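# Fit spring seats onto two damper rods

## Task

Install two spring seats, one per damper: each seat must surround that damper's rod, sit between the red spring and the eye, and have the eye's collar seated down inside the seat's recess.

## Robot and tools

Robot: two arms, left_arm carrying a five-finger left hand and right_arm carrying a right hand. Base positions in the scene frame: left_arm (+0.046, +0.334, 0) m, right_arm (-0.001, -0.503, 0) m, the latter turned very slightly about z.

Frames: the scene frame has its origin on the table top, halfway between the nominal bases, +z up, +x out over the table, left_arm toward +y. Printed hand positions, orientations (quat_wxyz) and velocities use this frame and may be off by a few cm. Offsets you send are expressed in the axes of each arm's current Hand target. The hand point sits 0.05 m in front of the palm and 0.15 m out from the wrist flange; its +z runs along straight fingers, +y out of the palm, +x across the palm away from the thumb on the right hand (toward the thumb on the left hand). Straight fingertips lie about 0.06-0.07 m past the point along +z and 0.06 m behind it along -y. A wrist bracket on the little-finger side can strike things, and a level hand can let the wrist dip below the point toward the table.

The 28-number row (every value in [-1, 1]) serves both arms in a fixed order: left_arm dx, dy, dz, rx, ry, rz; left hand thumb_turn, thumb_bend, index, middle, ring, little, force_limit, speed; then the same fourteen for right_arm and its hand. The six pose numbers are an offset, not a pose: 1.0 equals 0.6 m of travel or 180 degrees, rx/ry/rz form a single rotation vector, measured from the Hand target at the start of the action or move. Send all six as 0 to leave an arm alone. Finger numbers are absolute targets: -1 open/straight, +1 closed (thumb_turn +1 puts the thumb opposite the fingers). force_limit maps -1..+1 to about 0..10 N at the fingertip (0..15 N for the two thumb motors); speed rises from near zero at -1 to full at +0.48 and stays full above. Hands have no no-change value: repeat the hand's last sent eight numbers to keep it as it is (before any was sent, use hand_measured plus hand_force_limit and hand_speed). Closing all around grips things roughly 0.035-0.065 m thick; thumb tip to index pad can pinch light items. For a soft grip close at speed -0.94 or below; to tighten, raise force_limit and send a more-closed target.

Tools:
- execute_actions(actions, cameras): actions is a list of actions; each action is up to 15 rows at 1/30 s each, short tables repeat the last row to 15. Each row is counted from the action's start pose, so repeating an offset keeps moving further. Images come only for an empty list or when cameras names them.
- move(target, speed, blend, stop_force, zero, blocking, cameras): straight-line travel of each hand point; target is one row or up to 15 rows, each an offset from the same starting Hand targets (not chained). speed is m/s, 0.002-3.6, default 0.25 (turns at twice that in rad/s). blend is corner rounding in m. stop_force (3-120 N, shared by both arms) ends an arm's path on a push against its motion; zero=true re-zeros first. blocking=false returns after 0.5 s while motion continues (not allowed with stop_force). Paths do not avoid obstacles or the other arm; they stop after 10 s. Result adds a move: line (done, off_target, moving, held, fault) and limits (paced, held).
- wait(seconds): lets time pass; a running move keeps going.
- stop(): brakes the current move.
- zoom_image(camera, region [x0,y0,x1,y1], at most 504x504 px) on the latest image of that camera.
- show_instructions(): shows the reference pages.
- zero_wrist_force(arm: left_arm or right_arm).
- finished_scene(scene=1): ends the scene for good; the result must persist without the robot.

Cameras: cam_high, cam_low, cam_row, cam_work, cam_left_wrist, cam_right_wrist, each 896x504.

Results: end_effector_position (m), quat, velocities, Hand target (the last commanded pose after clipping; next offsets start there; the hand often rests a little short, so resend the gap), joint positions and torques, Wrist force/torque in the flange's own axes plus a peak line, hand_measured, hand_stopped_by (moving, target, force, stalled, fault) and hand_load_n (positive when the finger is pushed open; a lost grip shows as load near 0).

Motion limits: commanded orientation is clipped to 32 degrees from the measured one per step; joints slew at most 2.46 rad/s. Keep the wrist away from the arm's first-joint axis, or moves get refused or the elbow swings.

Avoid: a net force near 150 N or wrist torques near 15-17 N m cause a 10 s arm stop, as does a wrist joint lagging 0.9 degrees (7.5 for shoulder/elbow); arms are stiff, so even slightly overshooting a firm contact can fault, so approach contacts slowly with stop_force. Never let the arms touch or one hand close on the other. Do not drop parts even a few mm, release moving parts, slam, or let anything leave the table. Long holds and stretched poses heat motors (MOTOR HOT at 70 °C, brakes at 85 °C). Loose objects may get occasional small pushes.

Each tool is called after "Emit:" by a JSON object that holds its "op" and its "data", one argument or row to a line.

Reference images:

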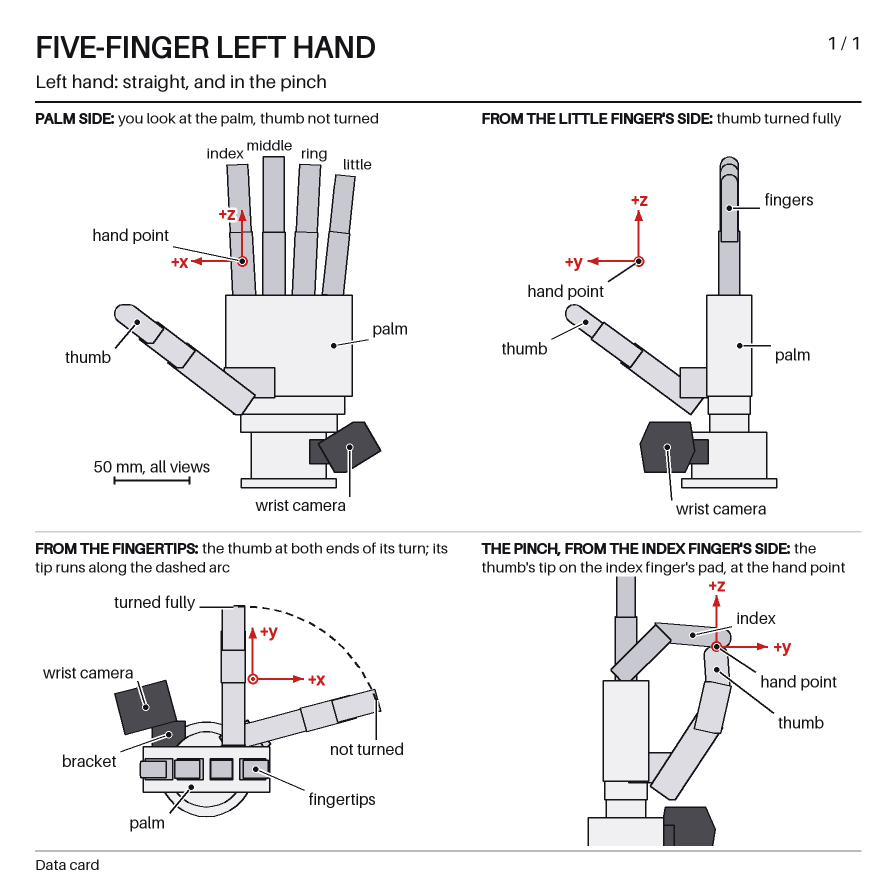

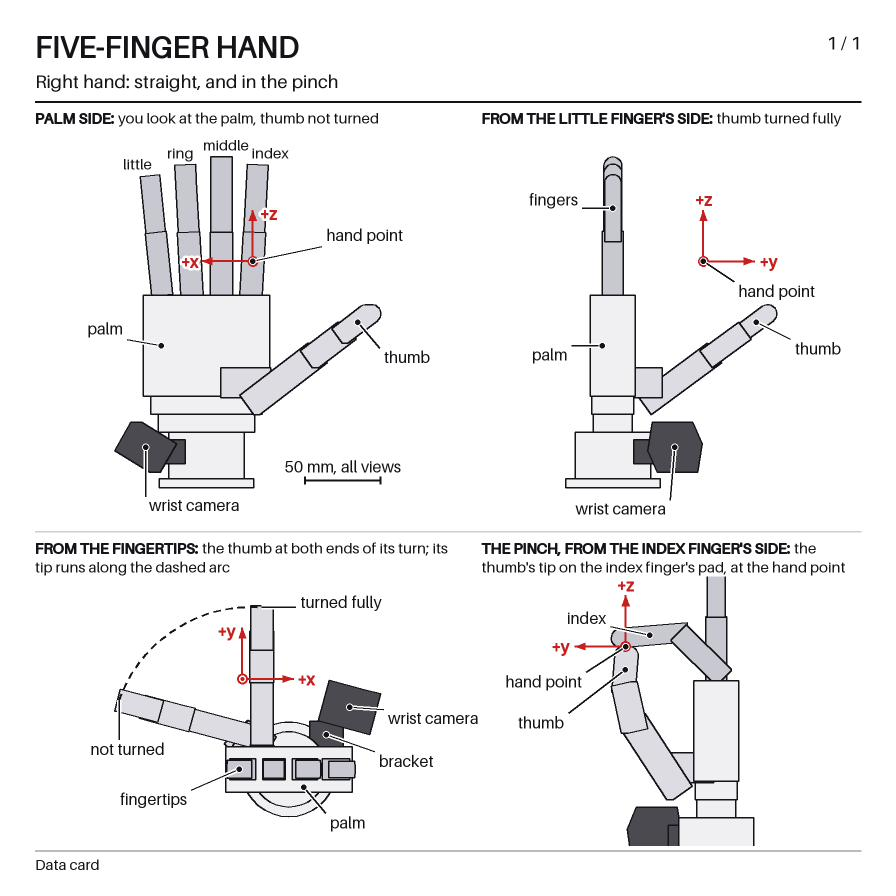

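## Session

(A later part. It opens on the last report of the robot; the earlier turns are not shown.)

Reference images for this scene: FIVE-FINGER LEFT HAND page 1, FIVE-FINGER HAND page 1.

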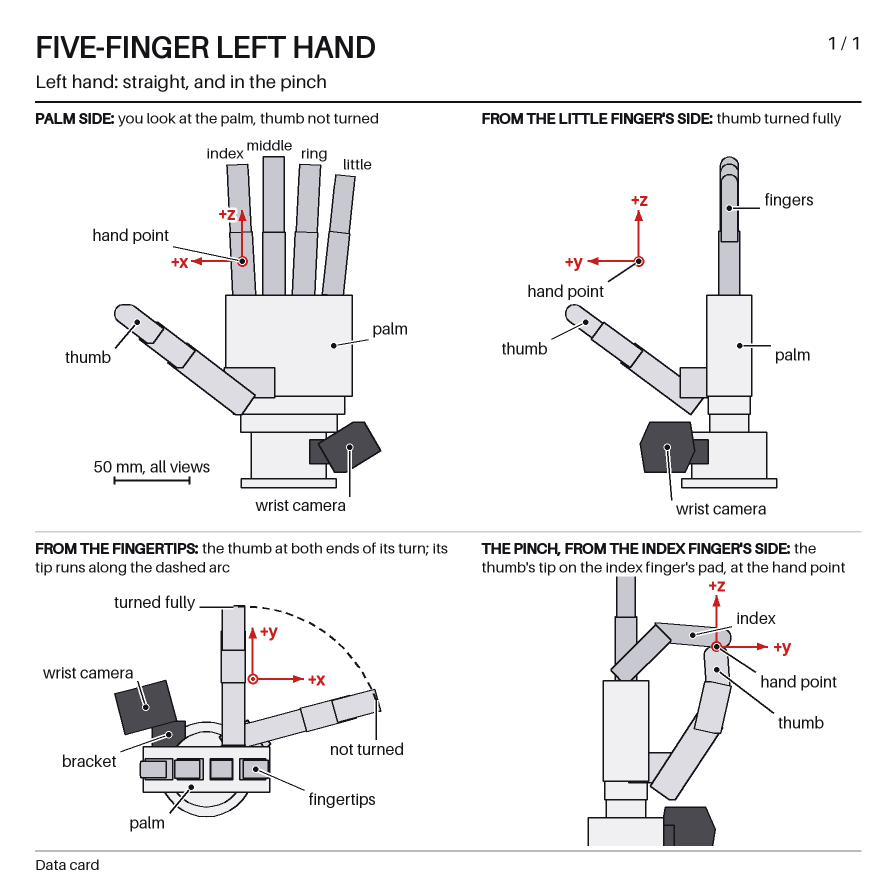

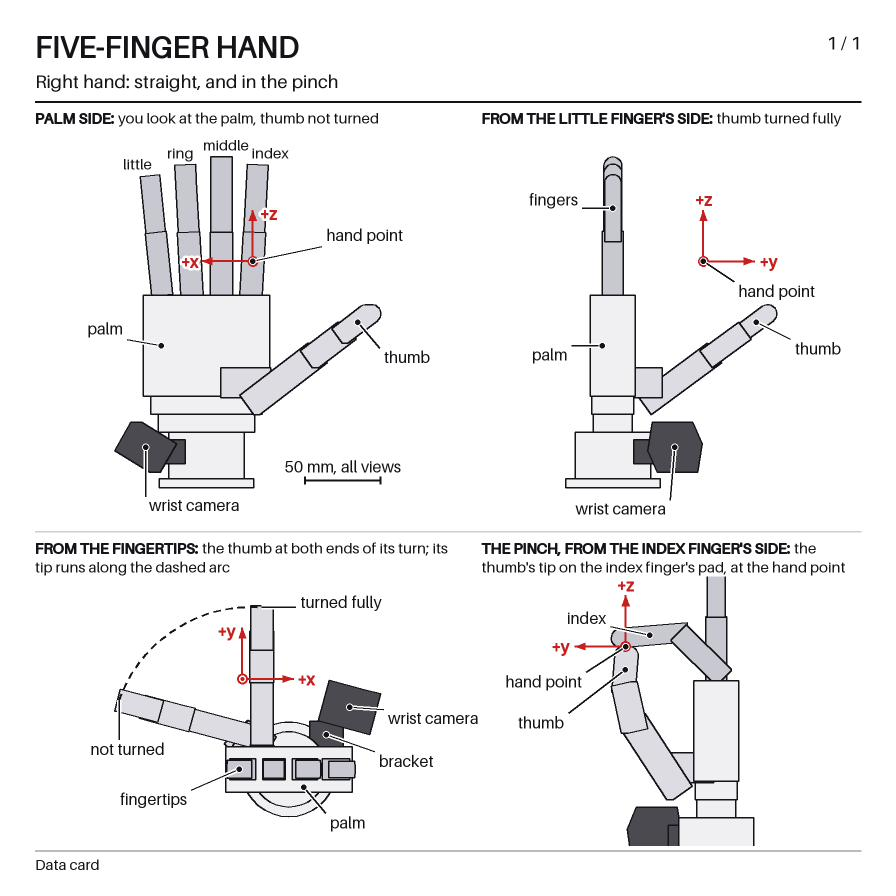

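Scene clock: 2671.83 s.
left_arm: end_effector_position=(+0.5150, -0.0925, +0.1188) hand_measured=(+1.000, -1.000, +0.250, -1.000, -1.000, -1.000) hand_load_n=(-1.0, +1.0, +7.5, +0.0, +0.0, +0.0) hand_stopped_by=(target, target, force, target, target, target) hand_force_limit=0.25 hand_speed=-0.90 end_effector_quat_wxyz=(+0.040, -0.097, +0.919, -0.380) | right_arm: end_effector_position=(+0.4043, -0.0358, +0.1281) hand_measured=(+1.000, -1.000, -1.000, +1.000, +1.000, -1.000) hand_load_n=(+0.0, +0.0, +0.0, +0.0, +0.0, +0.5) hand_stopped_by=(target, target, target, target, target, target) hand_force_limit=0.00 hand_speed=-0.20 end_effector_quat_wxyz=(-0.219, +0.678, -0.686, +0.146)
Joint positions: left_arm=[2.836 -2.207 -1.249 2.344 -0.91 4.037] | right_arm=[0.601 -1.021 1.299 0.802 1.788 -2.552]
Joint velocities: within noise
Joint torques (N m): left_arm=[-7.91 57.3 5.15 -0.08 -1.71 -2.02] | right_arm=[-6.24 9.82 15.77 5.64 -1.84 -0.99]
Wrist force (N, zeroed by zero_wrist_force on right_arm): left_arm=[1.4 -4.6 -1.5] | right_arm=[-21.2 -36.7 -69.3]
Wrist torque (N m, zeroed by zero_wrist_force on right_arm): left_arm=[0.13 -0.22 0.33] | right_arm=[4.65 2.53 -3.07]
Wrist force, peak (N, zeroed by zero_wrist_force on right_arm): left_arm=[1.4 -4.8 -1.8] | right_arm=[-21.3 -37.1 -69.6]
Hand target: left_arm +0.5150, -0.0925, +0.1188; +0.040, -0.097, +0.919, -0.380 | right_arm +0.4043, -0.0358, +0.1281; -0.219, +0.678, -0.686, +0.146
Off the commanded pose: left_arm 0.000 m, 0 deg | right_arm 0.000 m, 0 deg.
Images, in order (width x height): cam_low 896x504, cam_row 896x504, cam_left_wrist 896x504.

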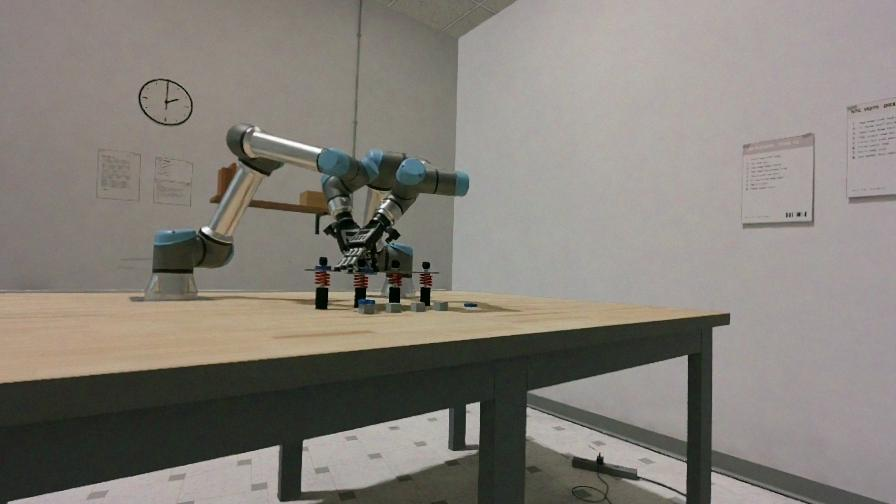

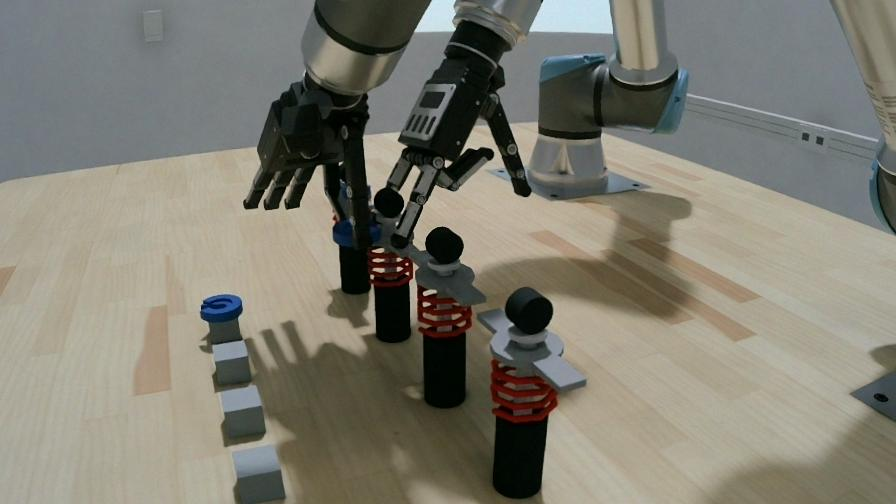

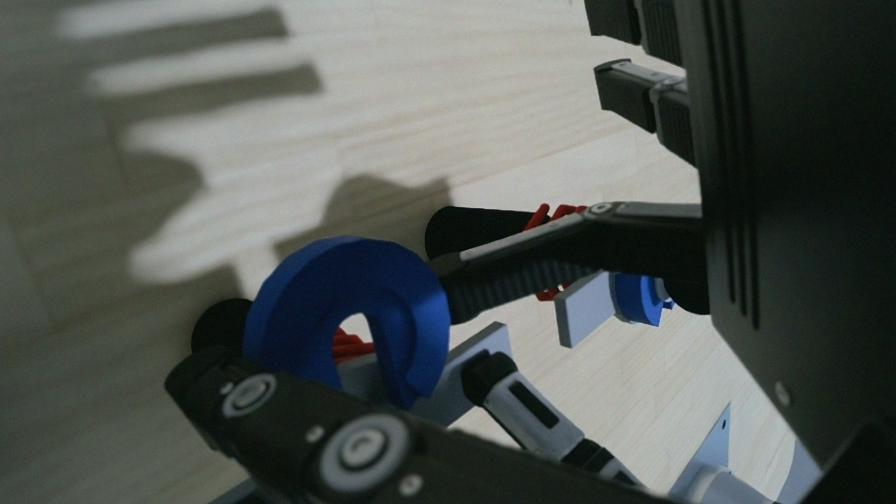

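Emit:
{"op": "move", "data": {
  "target": [0.01325,0.00127,-0.00127,0,0,0,1,-1,0.62,-1,-1,-1,0.25,-0.9,0,0,0,0,0,0,1,-1,-1,1,1,-1,0,-0.2],
  "speed": 0.01,
  "stop_force": 3,
  "cameras": ["cam_left_wrist","cam_low","cam_row"]
}}

Scene clock: 2675.63 s.
left_arm: end_effector_position=(+0.5070, -0.0931, +0.1188) hand_measured=(+1.000, -1.000, +0.250, -1.000, -1.000, -1.000) hand_load_n=(-1.0, +1.5, +7.0, +0.0, +0.0, +0.0) hand_stopped_by=(target, target, force, target, target, target) hand_force_limit=0.25 hand_speed=-0.90 end_effector_quat_wxyz=(+0.040, -0.097, +0.919, -0.380) | right_arm: end_effector_position=(+0.4043, -0.0358, +0.1281) hand_measured=(+1.000, -1.000, -1.000, +1.000, +1.000, -1.000) hand_load_n=(+0.0, +0.0, +0.5, +0.0, +0.0, +0.5) hand_stopped_by=(target, target, target, target, target, target) hand_force_limit=0.00 hand_speed=-0.20 end_effector_quat_wxyz=(-0.219, +0.678, -0.686, +0.146)
Joint positions: left_arm=[2.83 -2.191 -1.276 2.357 -0.912 4.031] | right_arm=[0.601 -1.021 1.299 0.802 1.788 -2.552]
Joint torques (N m): left_arm=[-8.18 57.3 4.54 0.02 -1.84 -2.11] | right_arm=[-6.57 10.07 15.54 5.62 -1.99 -0.89]
Wrist force (N, zeroed by zero_wrist_force on right_arm): left_arm=[1.3 -4.6 -1.7] | right_arm=[-21.4 -36.7 -69.4]
Wrist torque (N m, zeroed by zero_wrist_force on right_arm): left_arm=[0.16 -0.21 0.33] | right_arm=[4.66 2.57 -3.08]
Wrist force, peak (N, zeroed by zero_wrist_force on right_arm): left_arm=[1.5 -4.8 -1.5] | right_arm=[-21.4 -37.0 -69.4]
Hand target: left_arm +0.5070, -0.0931, +0.1188; +0.040, -0.097, +0.919, -0.380 | right_arm +0.4043, -0.0358, +0.1281; -0.219, +0.678, -0.686, +0.146
Off the commanded pose: left_arm 0.000 m, 0 deg | right_arm 0.000 m, 0 deg.
move: done
Images, in order (width x height): cam_low 896x504, cam_row 896x504, cam_left_wrist 896x504.

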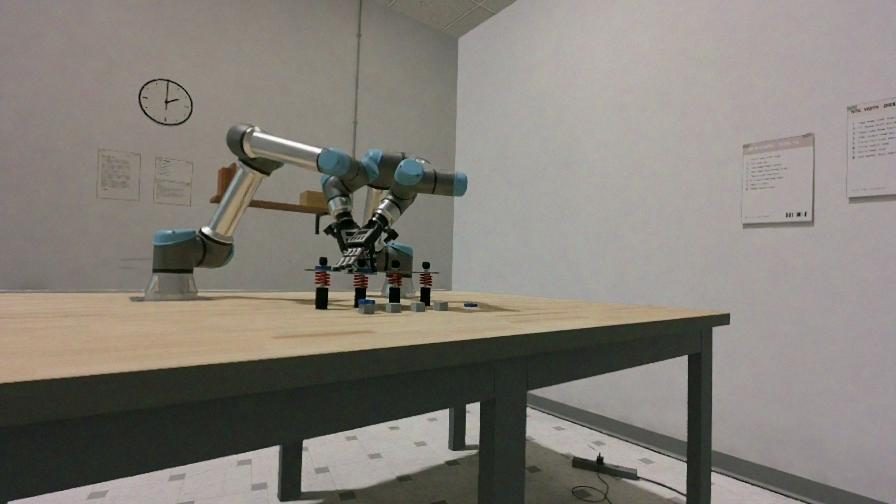

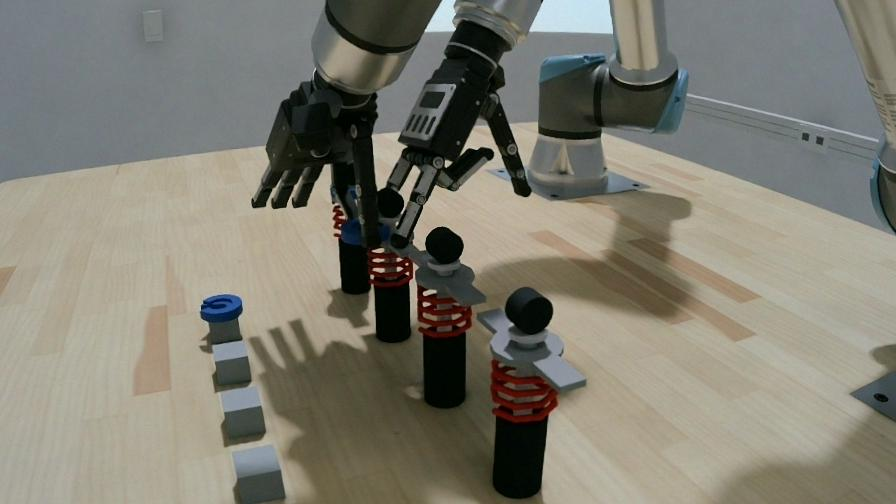

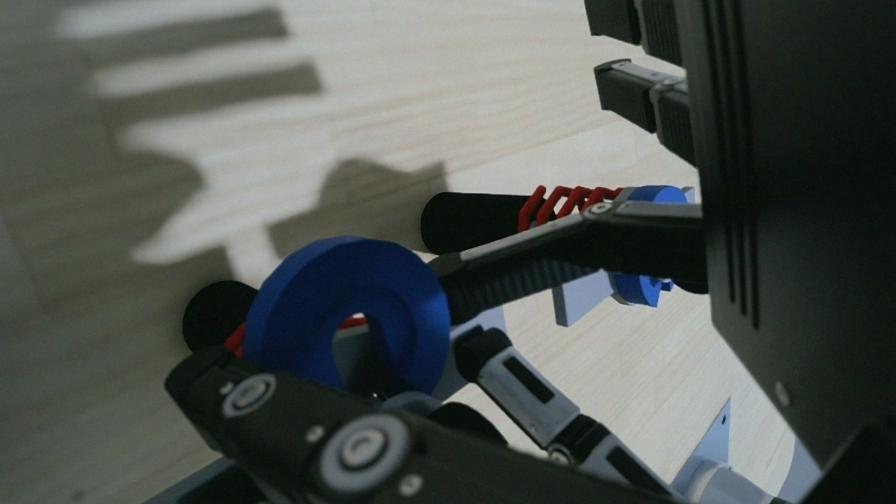

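Emit:
{"op": "zoom_image", "data": {
  "camera": "cam_left_wrist",
  "region": [320, 300, 520, 460]
}}

Emit:
{"op": "zoom_image", "data": {
  "camera": "cam_row",
  "region": [310, 180, 470, 300]
}}

Emit:
{"op": "zoom_image", "data": {
  "camera": "cam_low",
  "region": [330, 240, 400, 290]
}}

Scaled by 2.520.

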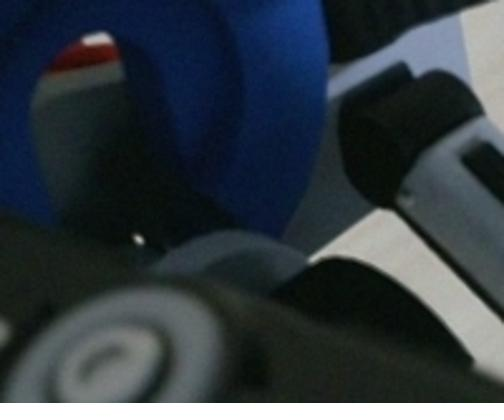

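Scaled by 3.150.

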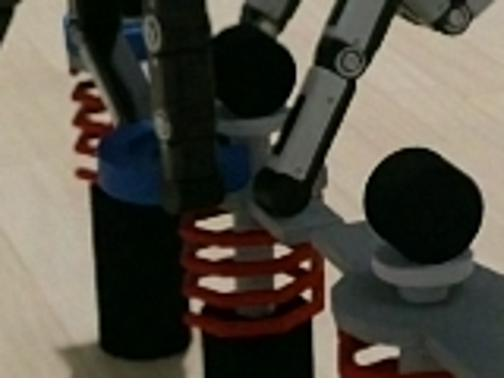

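Scaled by 7.200.

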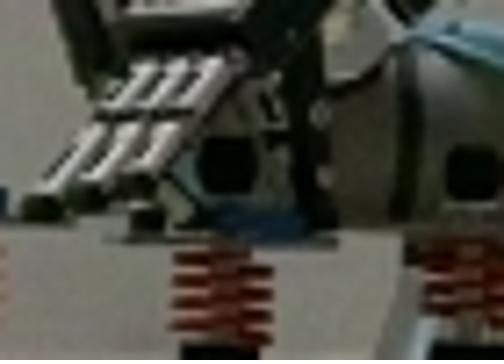

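Emit:
{"op": "zoom_image", "data": {
  "camera": "cam_row",
  "region": [330, 200, 430, 270]
}}

Emit:
{"op": "zoom_image", "data": {
  "camera": "cam_left_wrist",
  "region": [320, 290, 460, 410]
}}

Emit:
{"op": "zoom_image", "data": {
  "camera": "cam_low",
  "region": [346, 255, 382, 281]
}}

Scaled by 5.040.

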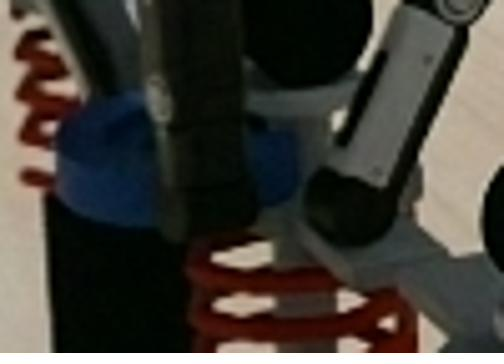

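Scaled by 3.600.

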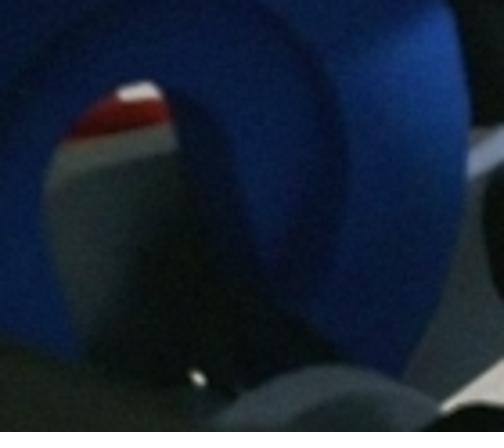

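Scaled by 14.000.

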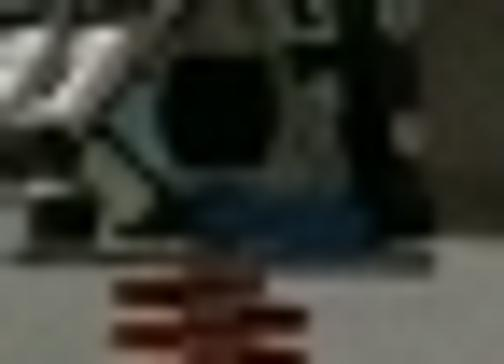

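Emit:
{"op": "zoom_image", "data": {
  "camera": "cam_left_wrist",
  "region": [320, 300, 390, 400]
}}

Emit:
{"op": "zoom_image", "data": {
  "camera": "cam_left_wrist",
  "region": [230, 225, 470, 425]
}}

Scaled by 5.040.

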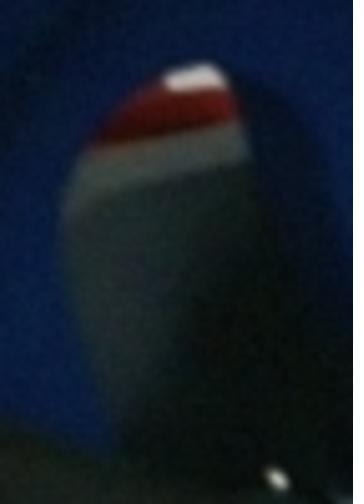

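Scaled by 2.100.

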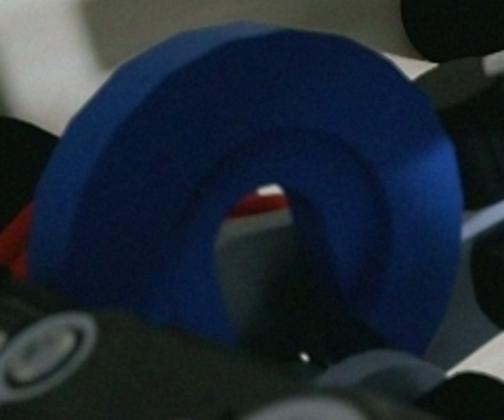

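Emit:
{"op": "move", "data": {
  "target": [0.00827,0.00082,-0.00082,0,0,0,1,-1,0.62,-1,-1,-1,0.25,-0.9,0,0,0,0,0,0,1,-1,-1,1,1,-1,0,-0.2],
  "speed": 0.008,
  "stop_force": 3,
  "cameras": ["cam_left_wrist","cam_low","cam_row"]
}}

Scene clock: 2718.87 s.
left_arm: end_effector_position=(+0.5020, -0.0935, +0.1188) hand_measured=(+1.000, -1.000, +0.250, -1.000, -1.000, -1.000) hand_load_n=(-0.5, +1.0, +7.0, +0.0, +0.0, +0.0) hand_stopped_by=(target, target, force, target, target, target) hand_force_limit=0.25 hand_speed=-0.90 end_effector_quat_wxyz=(+0.040, -0.097, +0.919, -0.380) | right_arm: end_effector_position=(+0.4043, -0.0358, +0.1281) hand_measured=(+1.000, -1.000, -1.000, +1.000, +1.000, -1.000) hand_load_n=(+0.0, +0.0, +0.0, +0.0, +0.0, +0.5) hand_stopped_by=(target, target, target, target, target, target) hand_force_limit=0.00 hand_speed=-0.20 end_effector_quat_wxyz=(-0.219, +0.678, -0.686, +0.146)
Joint positions: left_arm=[2.827 -2.181 -1.292 2.366 -0.914 4.027] | right_arm=[0.601 -1.021 1.299 0.802 1.788 -2.552]
Joint torques (N m): left_arm=[-8.2 57.29 4.23 0.09 -1.85 -2.15] | right_arm=[-8.21 7.55 19.27 6.27 -2.23 -1.15]
Wrist force (N, zeroed by zero_wrist_force on right_arm): left_arm=[1.3 -4.4 -1.6] | right_arm=[-21.3 -36.6 -69.2]
Wrist torque (N m, zeroed by zero_wrist_force on right_arm): left_arm=[0.18 -0.22 0.33] | right_arm=[4.67 2.54 -3.07]
Wrist force, peak (N, zeroed by zero_wrist_force on right_arm): left_arm=[1.4 -4.8 -1.7] | right_arm=[-21.5 -36.9 -69.5]
Hand target: left_arm +0.5020, -0.0935, +0.1188; +0.040, -0.097, +0.919, -0.380 | right_arm +0.4043, -0.0358, +0.1281; -0.219, +0.678, -0.686, +0.146
Off the commanded pose: left_arm 0.000 m, 0 deg | right_arm 0.000 m, 0 deg.
move: done
Images, in order (width x height): cam_low 896x504, cam_row 896x504, cam_left_wrist 896x504.

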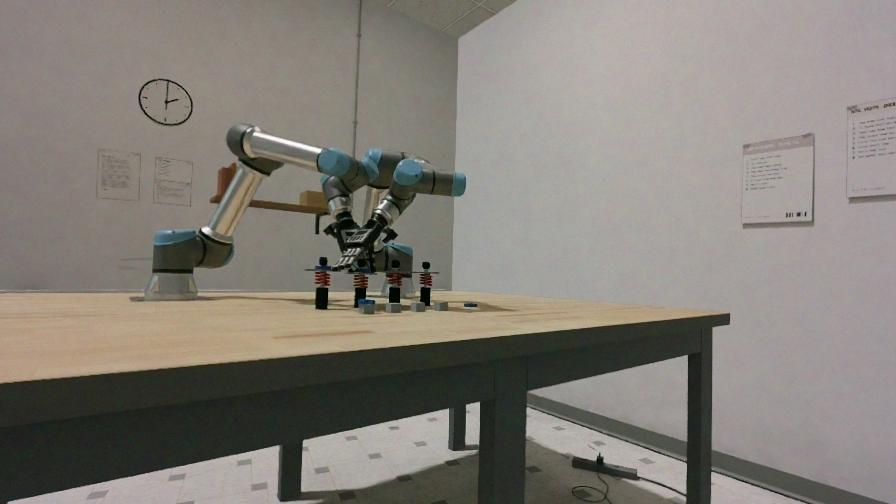

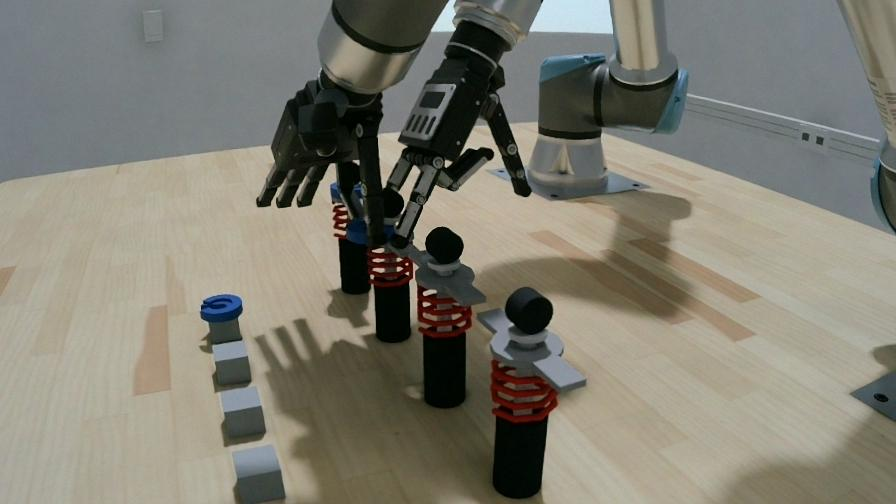

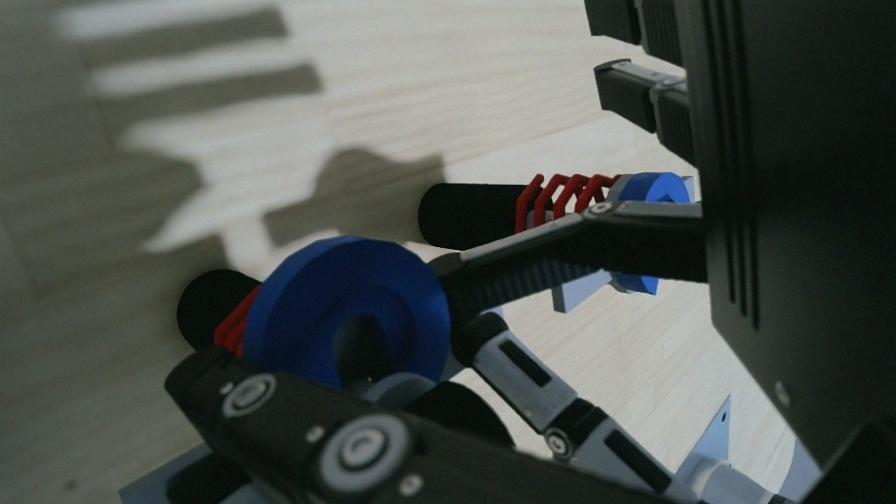

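Emit:
{"op": "zoom_image", "data": {
  "camera": "cam_left_wrist",
  "region": [320, 300, 460, 400]
}}

Emit:
{"op": "zoom_image", "data": {
  "camera": "cam_row",
  "region": [330, 200, 430, 270]
}}

Scaled by 3.600.

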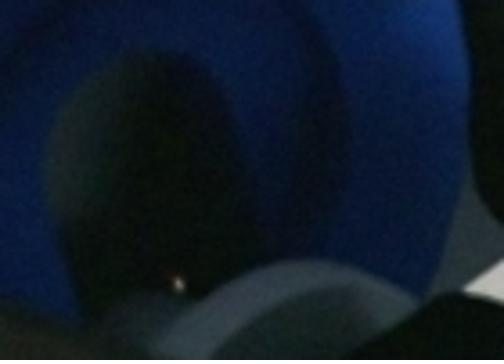

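Scaled by 5.040.

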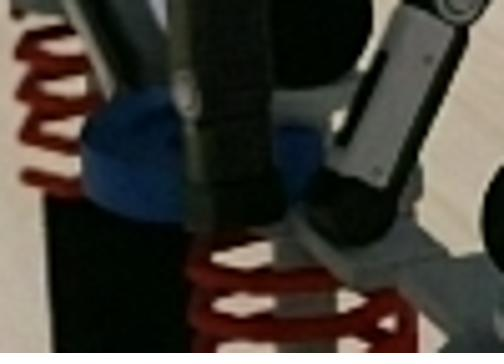

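Emit:
{"op": "move", "data": {
  "target": [0.00165,0.00075,0.00043,0,0,0,1,-1,0.62,-1,-1,-1,0.25,-0.9,0,0,0,0,0,0,1,-1,-1,1,1,-1,0,-0.2],
  "speed": 0.005,
  "stop_force": 3,
  "cameras": ["cam_left_wrist","cam_row"]
}}

Scene clock: 2729.27 s.
left_arm: end_effector_position=(+0.5010, -0.0935, +0.1183) hand_measured=(+1.000, -1.000, +0.250, -1.000, -1.000, -1.000) hand_load_n=(-1.0, +1.5, +7.0, +0.0, +0.0, +0.0) hand_stopped_by=(target, target, force, target, target, target) hand_force_limit=0.25 hand_speed=-0.90 end_effector_quat_wxyz=(+0.040, -0.097, +0.919, -0.380) | right_arm: end_effector_position=(+0.4043, -0.0358, +0.1281) hand_measured=(+1.000, -1.000, -1.000, +1.000, +1.000, -1.000) hand_load_n=(+0.0, +0.0, +0.5, +0.0, +0.0, +0.5) hand_stopped_by=(target, target, target, target, target, target) hand_force_limit=0.00 hand_speed=-0.20 end_effector_quat_wxyz=(-0.219, +0.678, -0.686, +0.146)
Joint positions: left_arm=[2.826 -2.179 -1.296 2.369 -0.914 4.026] | right_arm=[0.601 -1.021 1.299 0.802 1.788 -2.552]
Joint torques (N m): left_arm=[-8.32 56.99 4.59 -0.04 -1.84 -2.24] | right_arm=[-8.41 6.39 20.81 6.68 -2.27 -1.14]
Wrist force (N, zeroed by zero_wrist_force on right_arm): left_arm=[1.2 -4.1 -1.9] | right_arm=[-21.2 -36.7 -69.1]
Wrist torque (N m, zeroed by zero_wrist_force on right_arm): left_arm=[0.24 -0.21 0.33] | right_arm=[4.65 2.53 -3.06]
Wrist force, peak (N, zeroed by zero_wrist_force on right_arm): left_arm=[1.4 -4.7 -1.5] | right_arm=[-20.9 -37.2 -69.7]
Hand target: left_arm +0.5010, -0.0935, +0.1183; +0.040, -0.097, +0.919, -0.380 | right_arm +0.4043, -0.0358, +0.1281; -0.219, +0.678, -0.686, +0.146
Off the commanded pose: left_arm 0.000 m, 0 deg | right_arm 0.000 m, 0 deg.
move: done
Images, in order (width x height): cam_row 896x504, cam_left_wrist 896x504.

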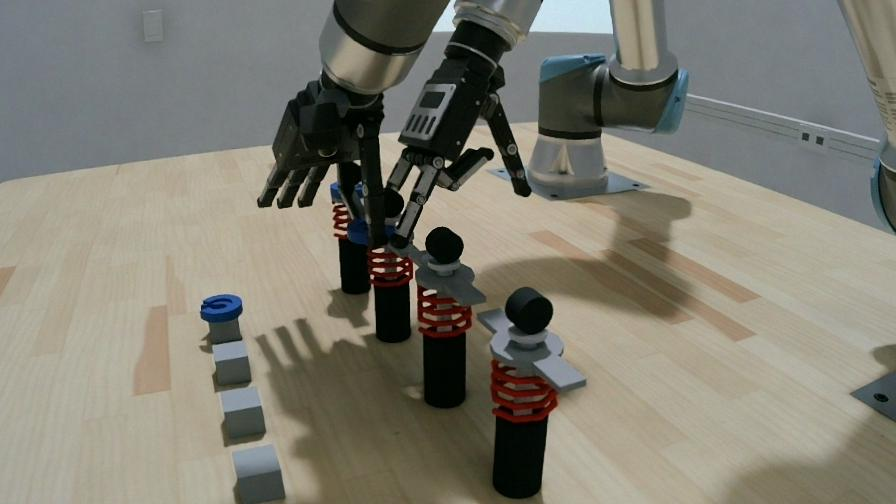

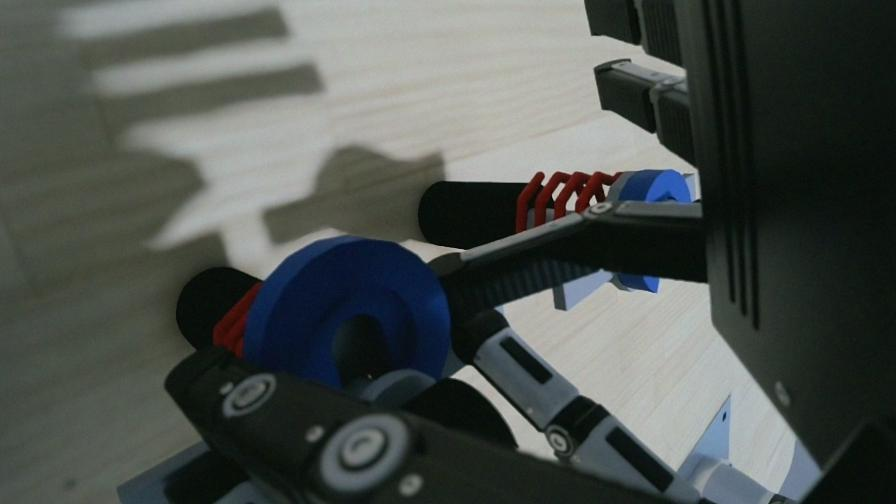

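Emit:
{"op": "execute_actions", "data": {
  "actions": [
    [[0,0,0,0,0,0,1,-1,0.15,-1,-1,-1,0.25,-0.8,0,0,0,0,0,0,1,-1,-1,1,1,-1,0,-0.2]]
  ],
  "cameras": ["cam_left_wrist","cam_row"]
}}

Scene clock: 2733.53 s.
left_arm: end_effector_position=(+0.5010, -0.0935, +0.1183) hand_measured=(+1.000, -1.000, +0.150, -1.000, -1.000, -1.000) hand_load_n=(+0.0, +0.0, +0.0, +0.0, +0.0, +0.0) hand_stopped_by=(target, target, target, target, target, target) hand_force_limit=0.25 hand_speed=-0.80 end_effector_quat_wxyz=(+0.040, -0.097, +0.919, -0.380) | right_arm: end_effector_position=(+0.4043, -0.0358, +0.1281) hand_measured=(+1.000, -1.000, -1.000, +1.000, +1.000, -1.000) hand_load_n=(+0.0, +0.0, +0.0, +0.0, +0.0, +0.5) hand_stopped_by=(target, target, target, target, target, target) hand_force_limit=0.00 hand_speed=-0.20 end_effector_quat_wxyz=(-0.219, +0.678, -0.686, +0.146)
Joint positions: left_arm=[2.826 -2.179 -1.296 2.369 -0.914 4.026] | right_arm=[0.601 -1.021 1.299 0.802 1.788 -2.552]
Joint torques (N m): left_arm=[-7.98 55.26 6.55 0.03 -0.49 -2.15] | right_arm=[-8.61 6.17 19.84 6.78 -2.05 -1.04]
Wrist force (N, zeroed by zero_wrist_force on right_arm): left_arm=[1.3 -4.9 -1.7] | right_arm=[-21.1 -36.7 -69.1]
Wrist torque (N m, zeroed by zero_wrist_force on right_arm): left_arm=[0.10 -0.22 0.34] | right_arm=[4.63 2.51 -3.07]
Wrist force, peak (N, zeroed by zero_wrist_force on right_arm): left_arm=[1.4 -5.3 -1.9] | right_arm=[-21.3 -36.8 -69.5]
Hand target: left_arm +0.5010, -0.0935, +0.1183; +0.040, -0.097, +0.919, -0.380 | right_arm +0.4043, -0.0358, +0.1281; -0.219, +0.678, -0.686, +0.146
Off the commanded pose: left_arm 0.000 m, 0 deg | right_arm 0.000 m, 0 deg.
Step readings (end_effector_position of left_arm | right_arm):
0: (+0.5010, -0.0935, +0.1183) | (+0.4043, -0.0358, +0.1281)
1: (+0.5010, -0.0935, +0.1183) | (+0.4043, -0.0358, +0.1281)
2: (+0.5010, -0.0935, +0.1183) | (+0.4043, -0.0358, +0.1281)
4: (+0.5010, -0.0935, +0.1183) | (+0.4043, -0.0358, +0.1281)
8: (+0.5010, -0.0935, +0.1183) | (+0.4043, -0.0358, +0.1281)
15: (+0.5010, -0.0935, +0.1183) | (+0.4043, -0.0358, +0.1281)
Images, in order (width x height): cam_row 896x504, cam_left_wrist 896x504.

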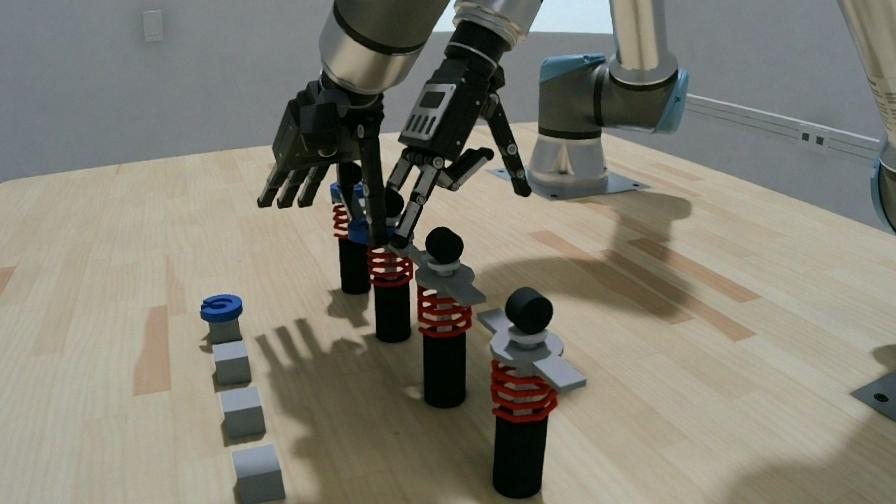

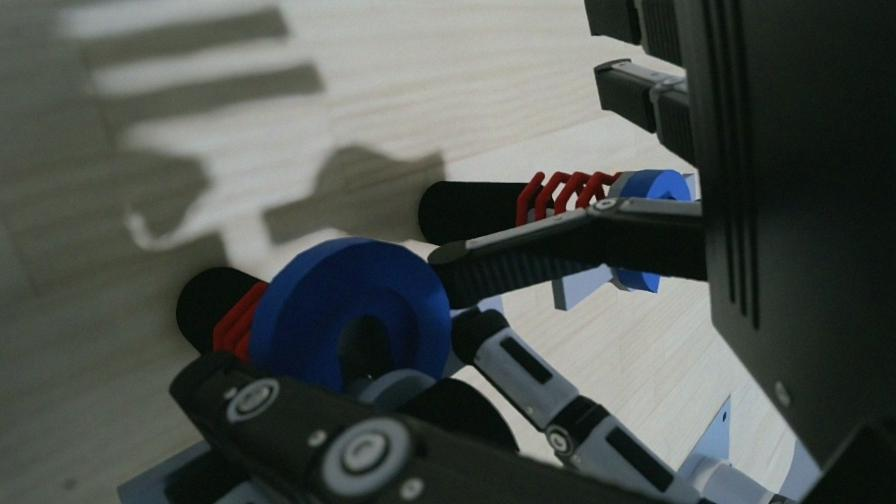

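Emit:
{"op": "move", "data": {
  "target": [
    [-0.00069,0.00231,-0.00231,0,0,0,1,-1,0.15,-1,-1,-1,0.25,-0.8,0,0,0,0,0,0,1,-1,-1,1,1,-1,0,-0.2],
    [-0.0496,-0.00504,0.00504,0,0,0,1,-1,0.15,-1,-1,-1,0.25,-0.8,0,0,0,0,0,0,1,-1,-1,1,1,-1,0,-0.2]
  ],
  "speed": [0.01,0.02],
  "stop_force": 3,
  "cameras": ["cam_left_wrist","cam_row","cam_low"]
}}

Scene clock: 2743.00 s.
left_arm: end_effector_position=(+0.5310, -0.0915, +0.1183) hand_measured=(+1.000, -1.000, +0.150, -1.000, -1.000, -1.000) hand_load_n=(+0.0, +0.0, +0.0, +0.0, +0.0, +0.0) hand_stopped_by=(target, target, target, target, target, target) hand_force_limit=0.25 hand_speed=-0.80 end_effector_quat_wxyz=(+0.040, -0.097, +0.919, -0.380) | right_arm: end_effector_position=(+0.4043, -0.0358, +0.1281) hand_measured=(+1.000, -1.000, -1.000, +1.000, +1.000, -1.000) hand_load_n=(+0.0, +0.0, +0.0, +0.0, +0.0, +1.0) hand_stopped_by=(target, target, target, target, target, target) hand_force_limit=0.00 hand_speed=-0.20 end_effector_quat_wxyz=(-0.219, +0.678, -0.686, +0.146)
Joint positions: left_arm=[2.846 -2.241 -1.195 2.316 -0.905 4.049] | right_arm=[0.601 -1.021 1.299 0.802 1.788 -2.552]
Joint torques (N m): left_arm=[7.92 39.37 30.06 -3.3 3.59 2.3] | right_arm=[-9.62 6.52 20.12 6.9 -2.1 -0.87]
Wrist force (N, zeroed by zero_wrist_force on right_arm): left_arm=[1.6 -5.5 -1.9] | right_arm=[-21.5 -36.6 -69.2]
Wrist torque (N m, zeroed by zero_wrist_force on right_arm): left_arm=[0.01 -0.25 0.24] | right_arm=[4.66 2.58 -3.09]
Wrist force, peak (N, zeroed by zero_wrist_force on right_arm): left_arm=[1.6 -5.6 -1.6] | right_arm=[-21.3 -37.1 -69.5]
Hand target: left_arm +0.5310, -0.0915, +0.1183; +0.040, -0.097, +0.919, -0.380 | right_arm +0.4043, -0.0358, +0.1281; -0.219, +0.678, -0.686, +0.146
Off the commanded pose: left_arm 0.000 m, 0 deg | right_arm 0.000 m, 0 deg.
move: done
Images, in order (width x height): cam_low 896x504, cam_row 896x504, cam_left_wrist 896x504.

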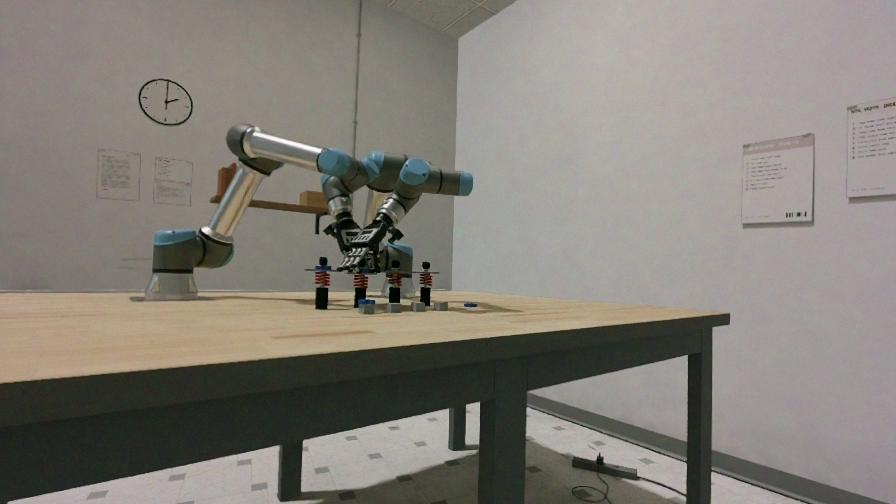

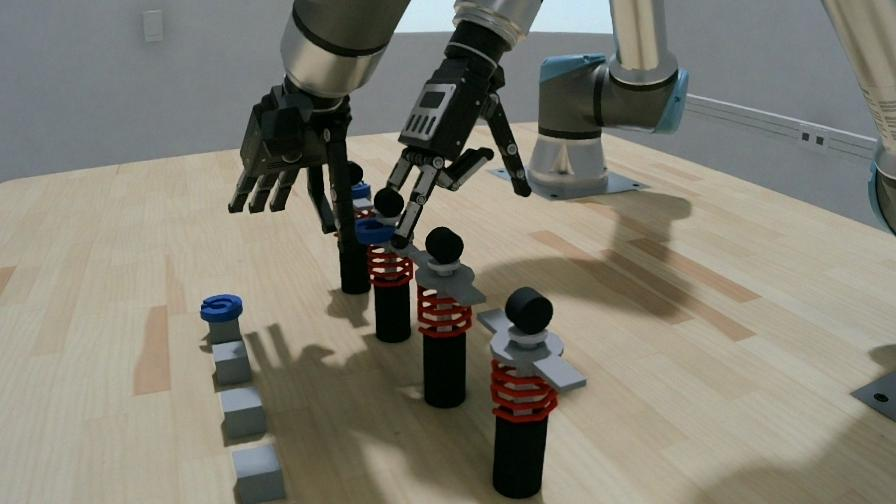

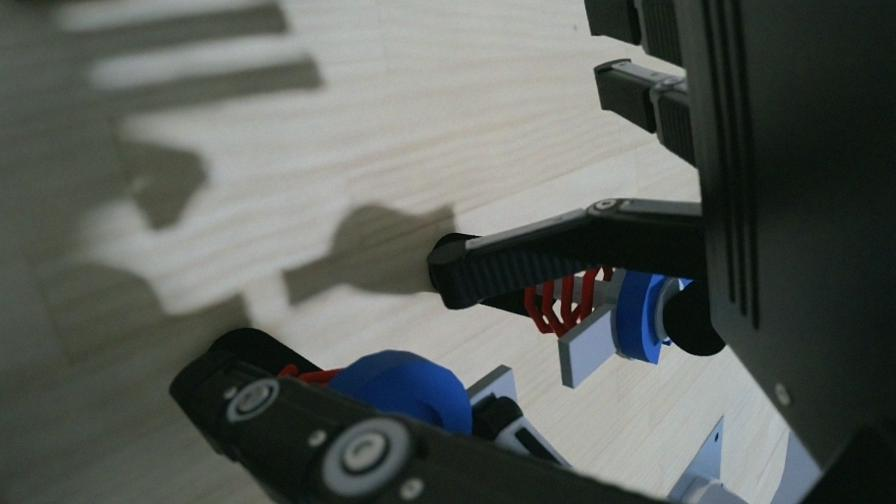

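Emit:
{"op": "zoom_image", "data": {
  "camera": "cam_row",
  "region": [340, 180, 440, 280]
}}

Emit:
{"op": "zoom_image", "data": {
  "camera": "cam_low",
  "region": [340, 255, 384, 285]
}}

Emit:
{"op": "zoom_image", "data": {
  "camera": "cam_left_wrist",
  "region": [300, 320, 520, 480]
}}

Scaled by 5.040.

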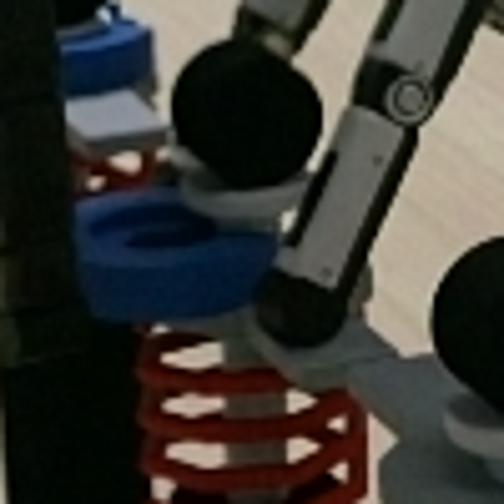

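Scaled by 11.455.

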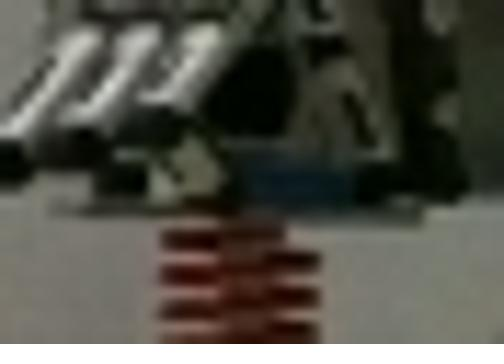

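Scaled by 2.291.

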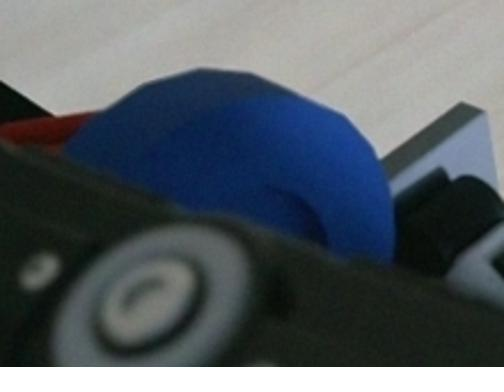

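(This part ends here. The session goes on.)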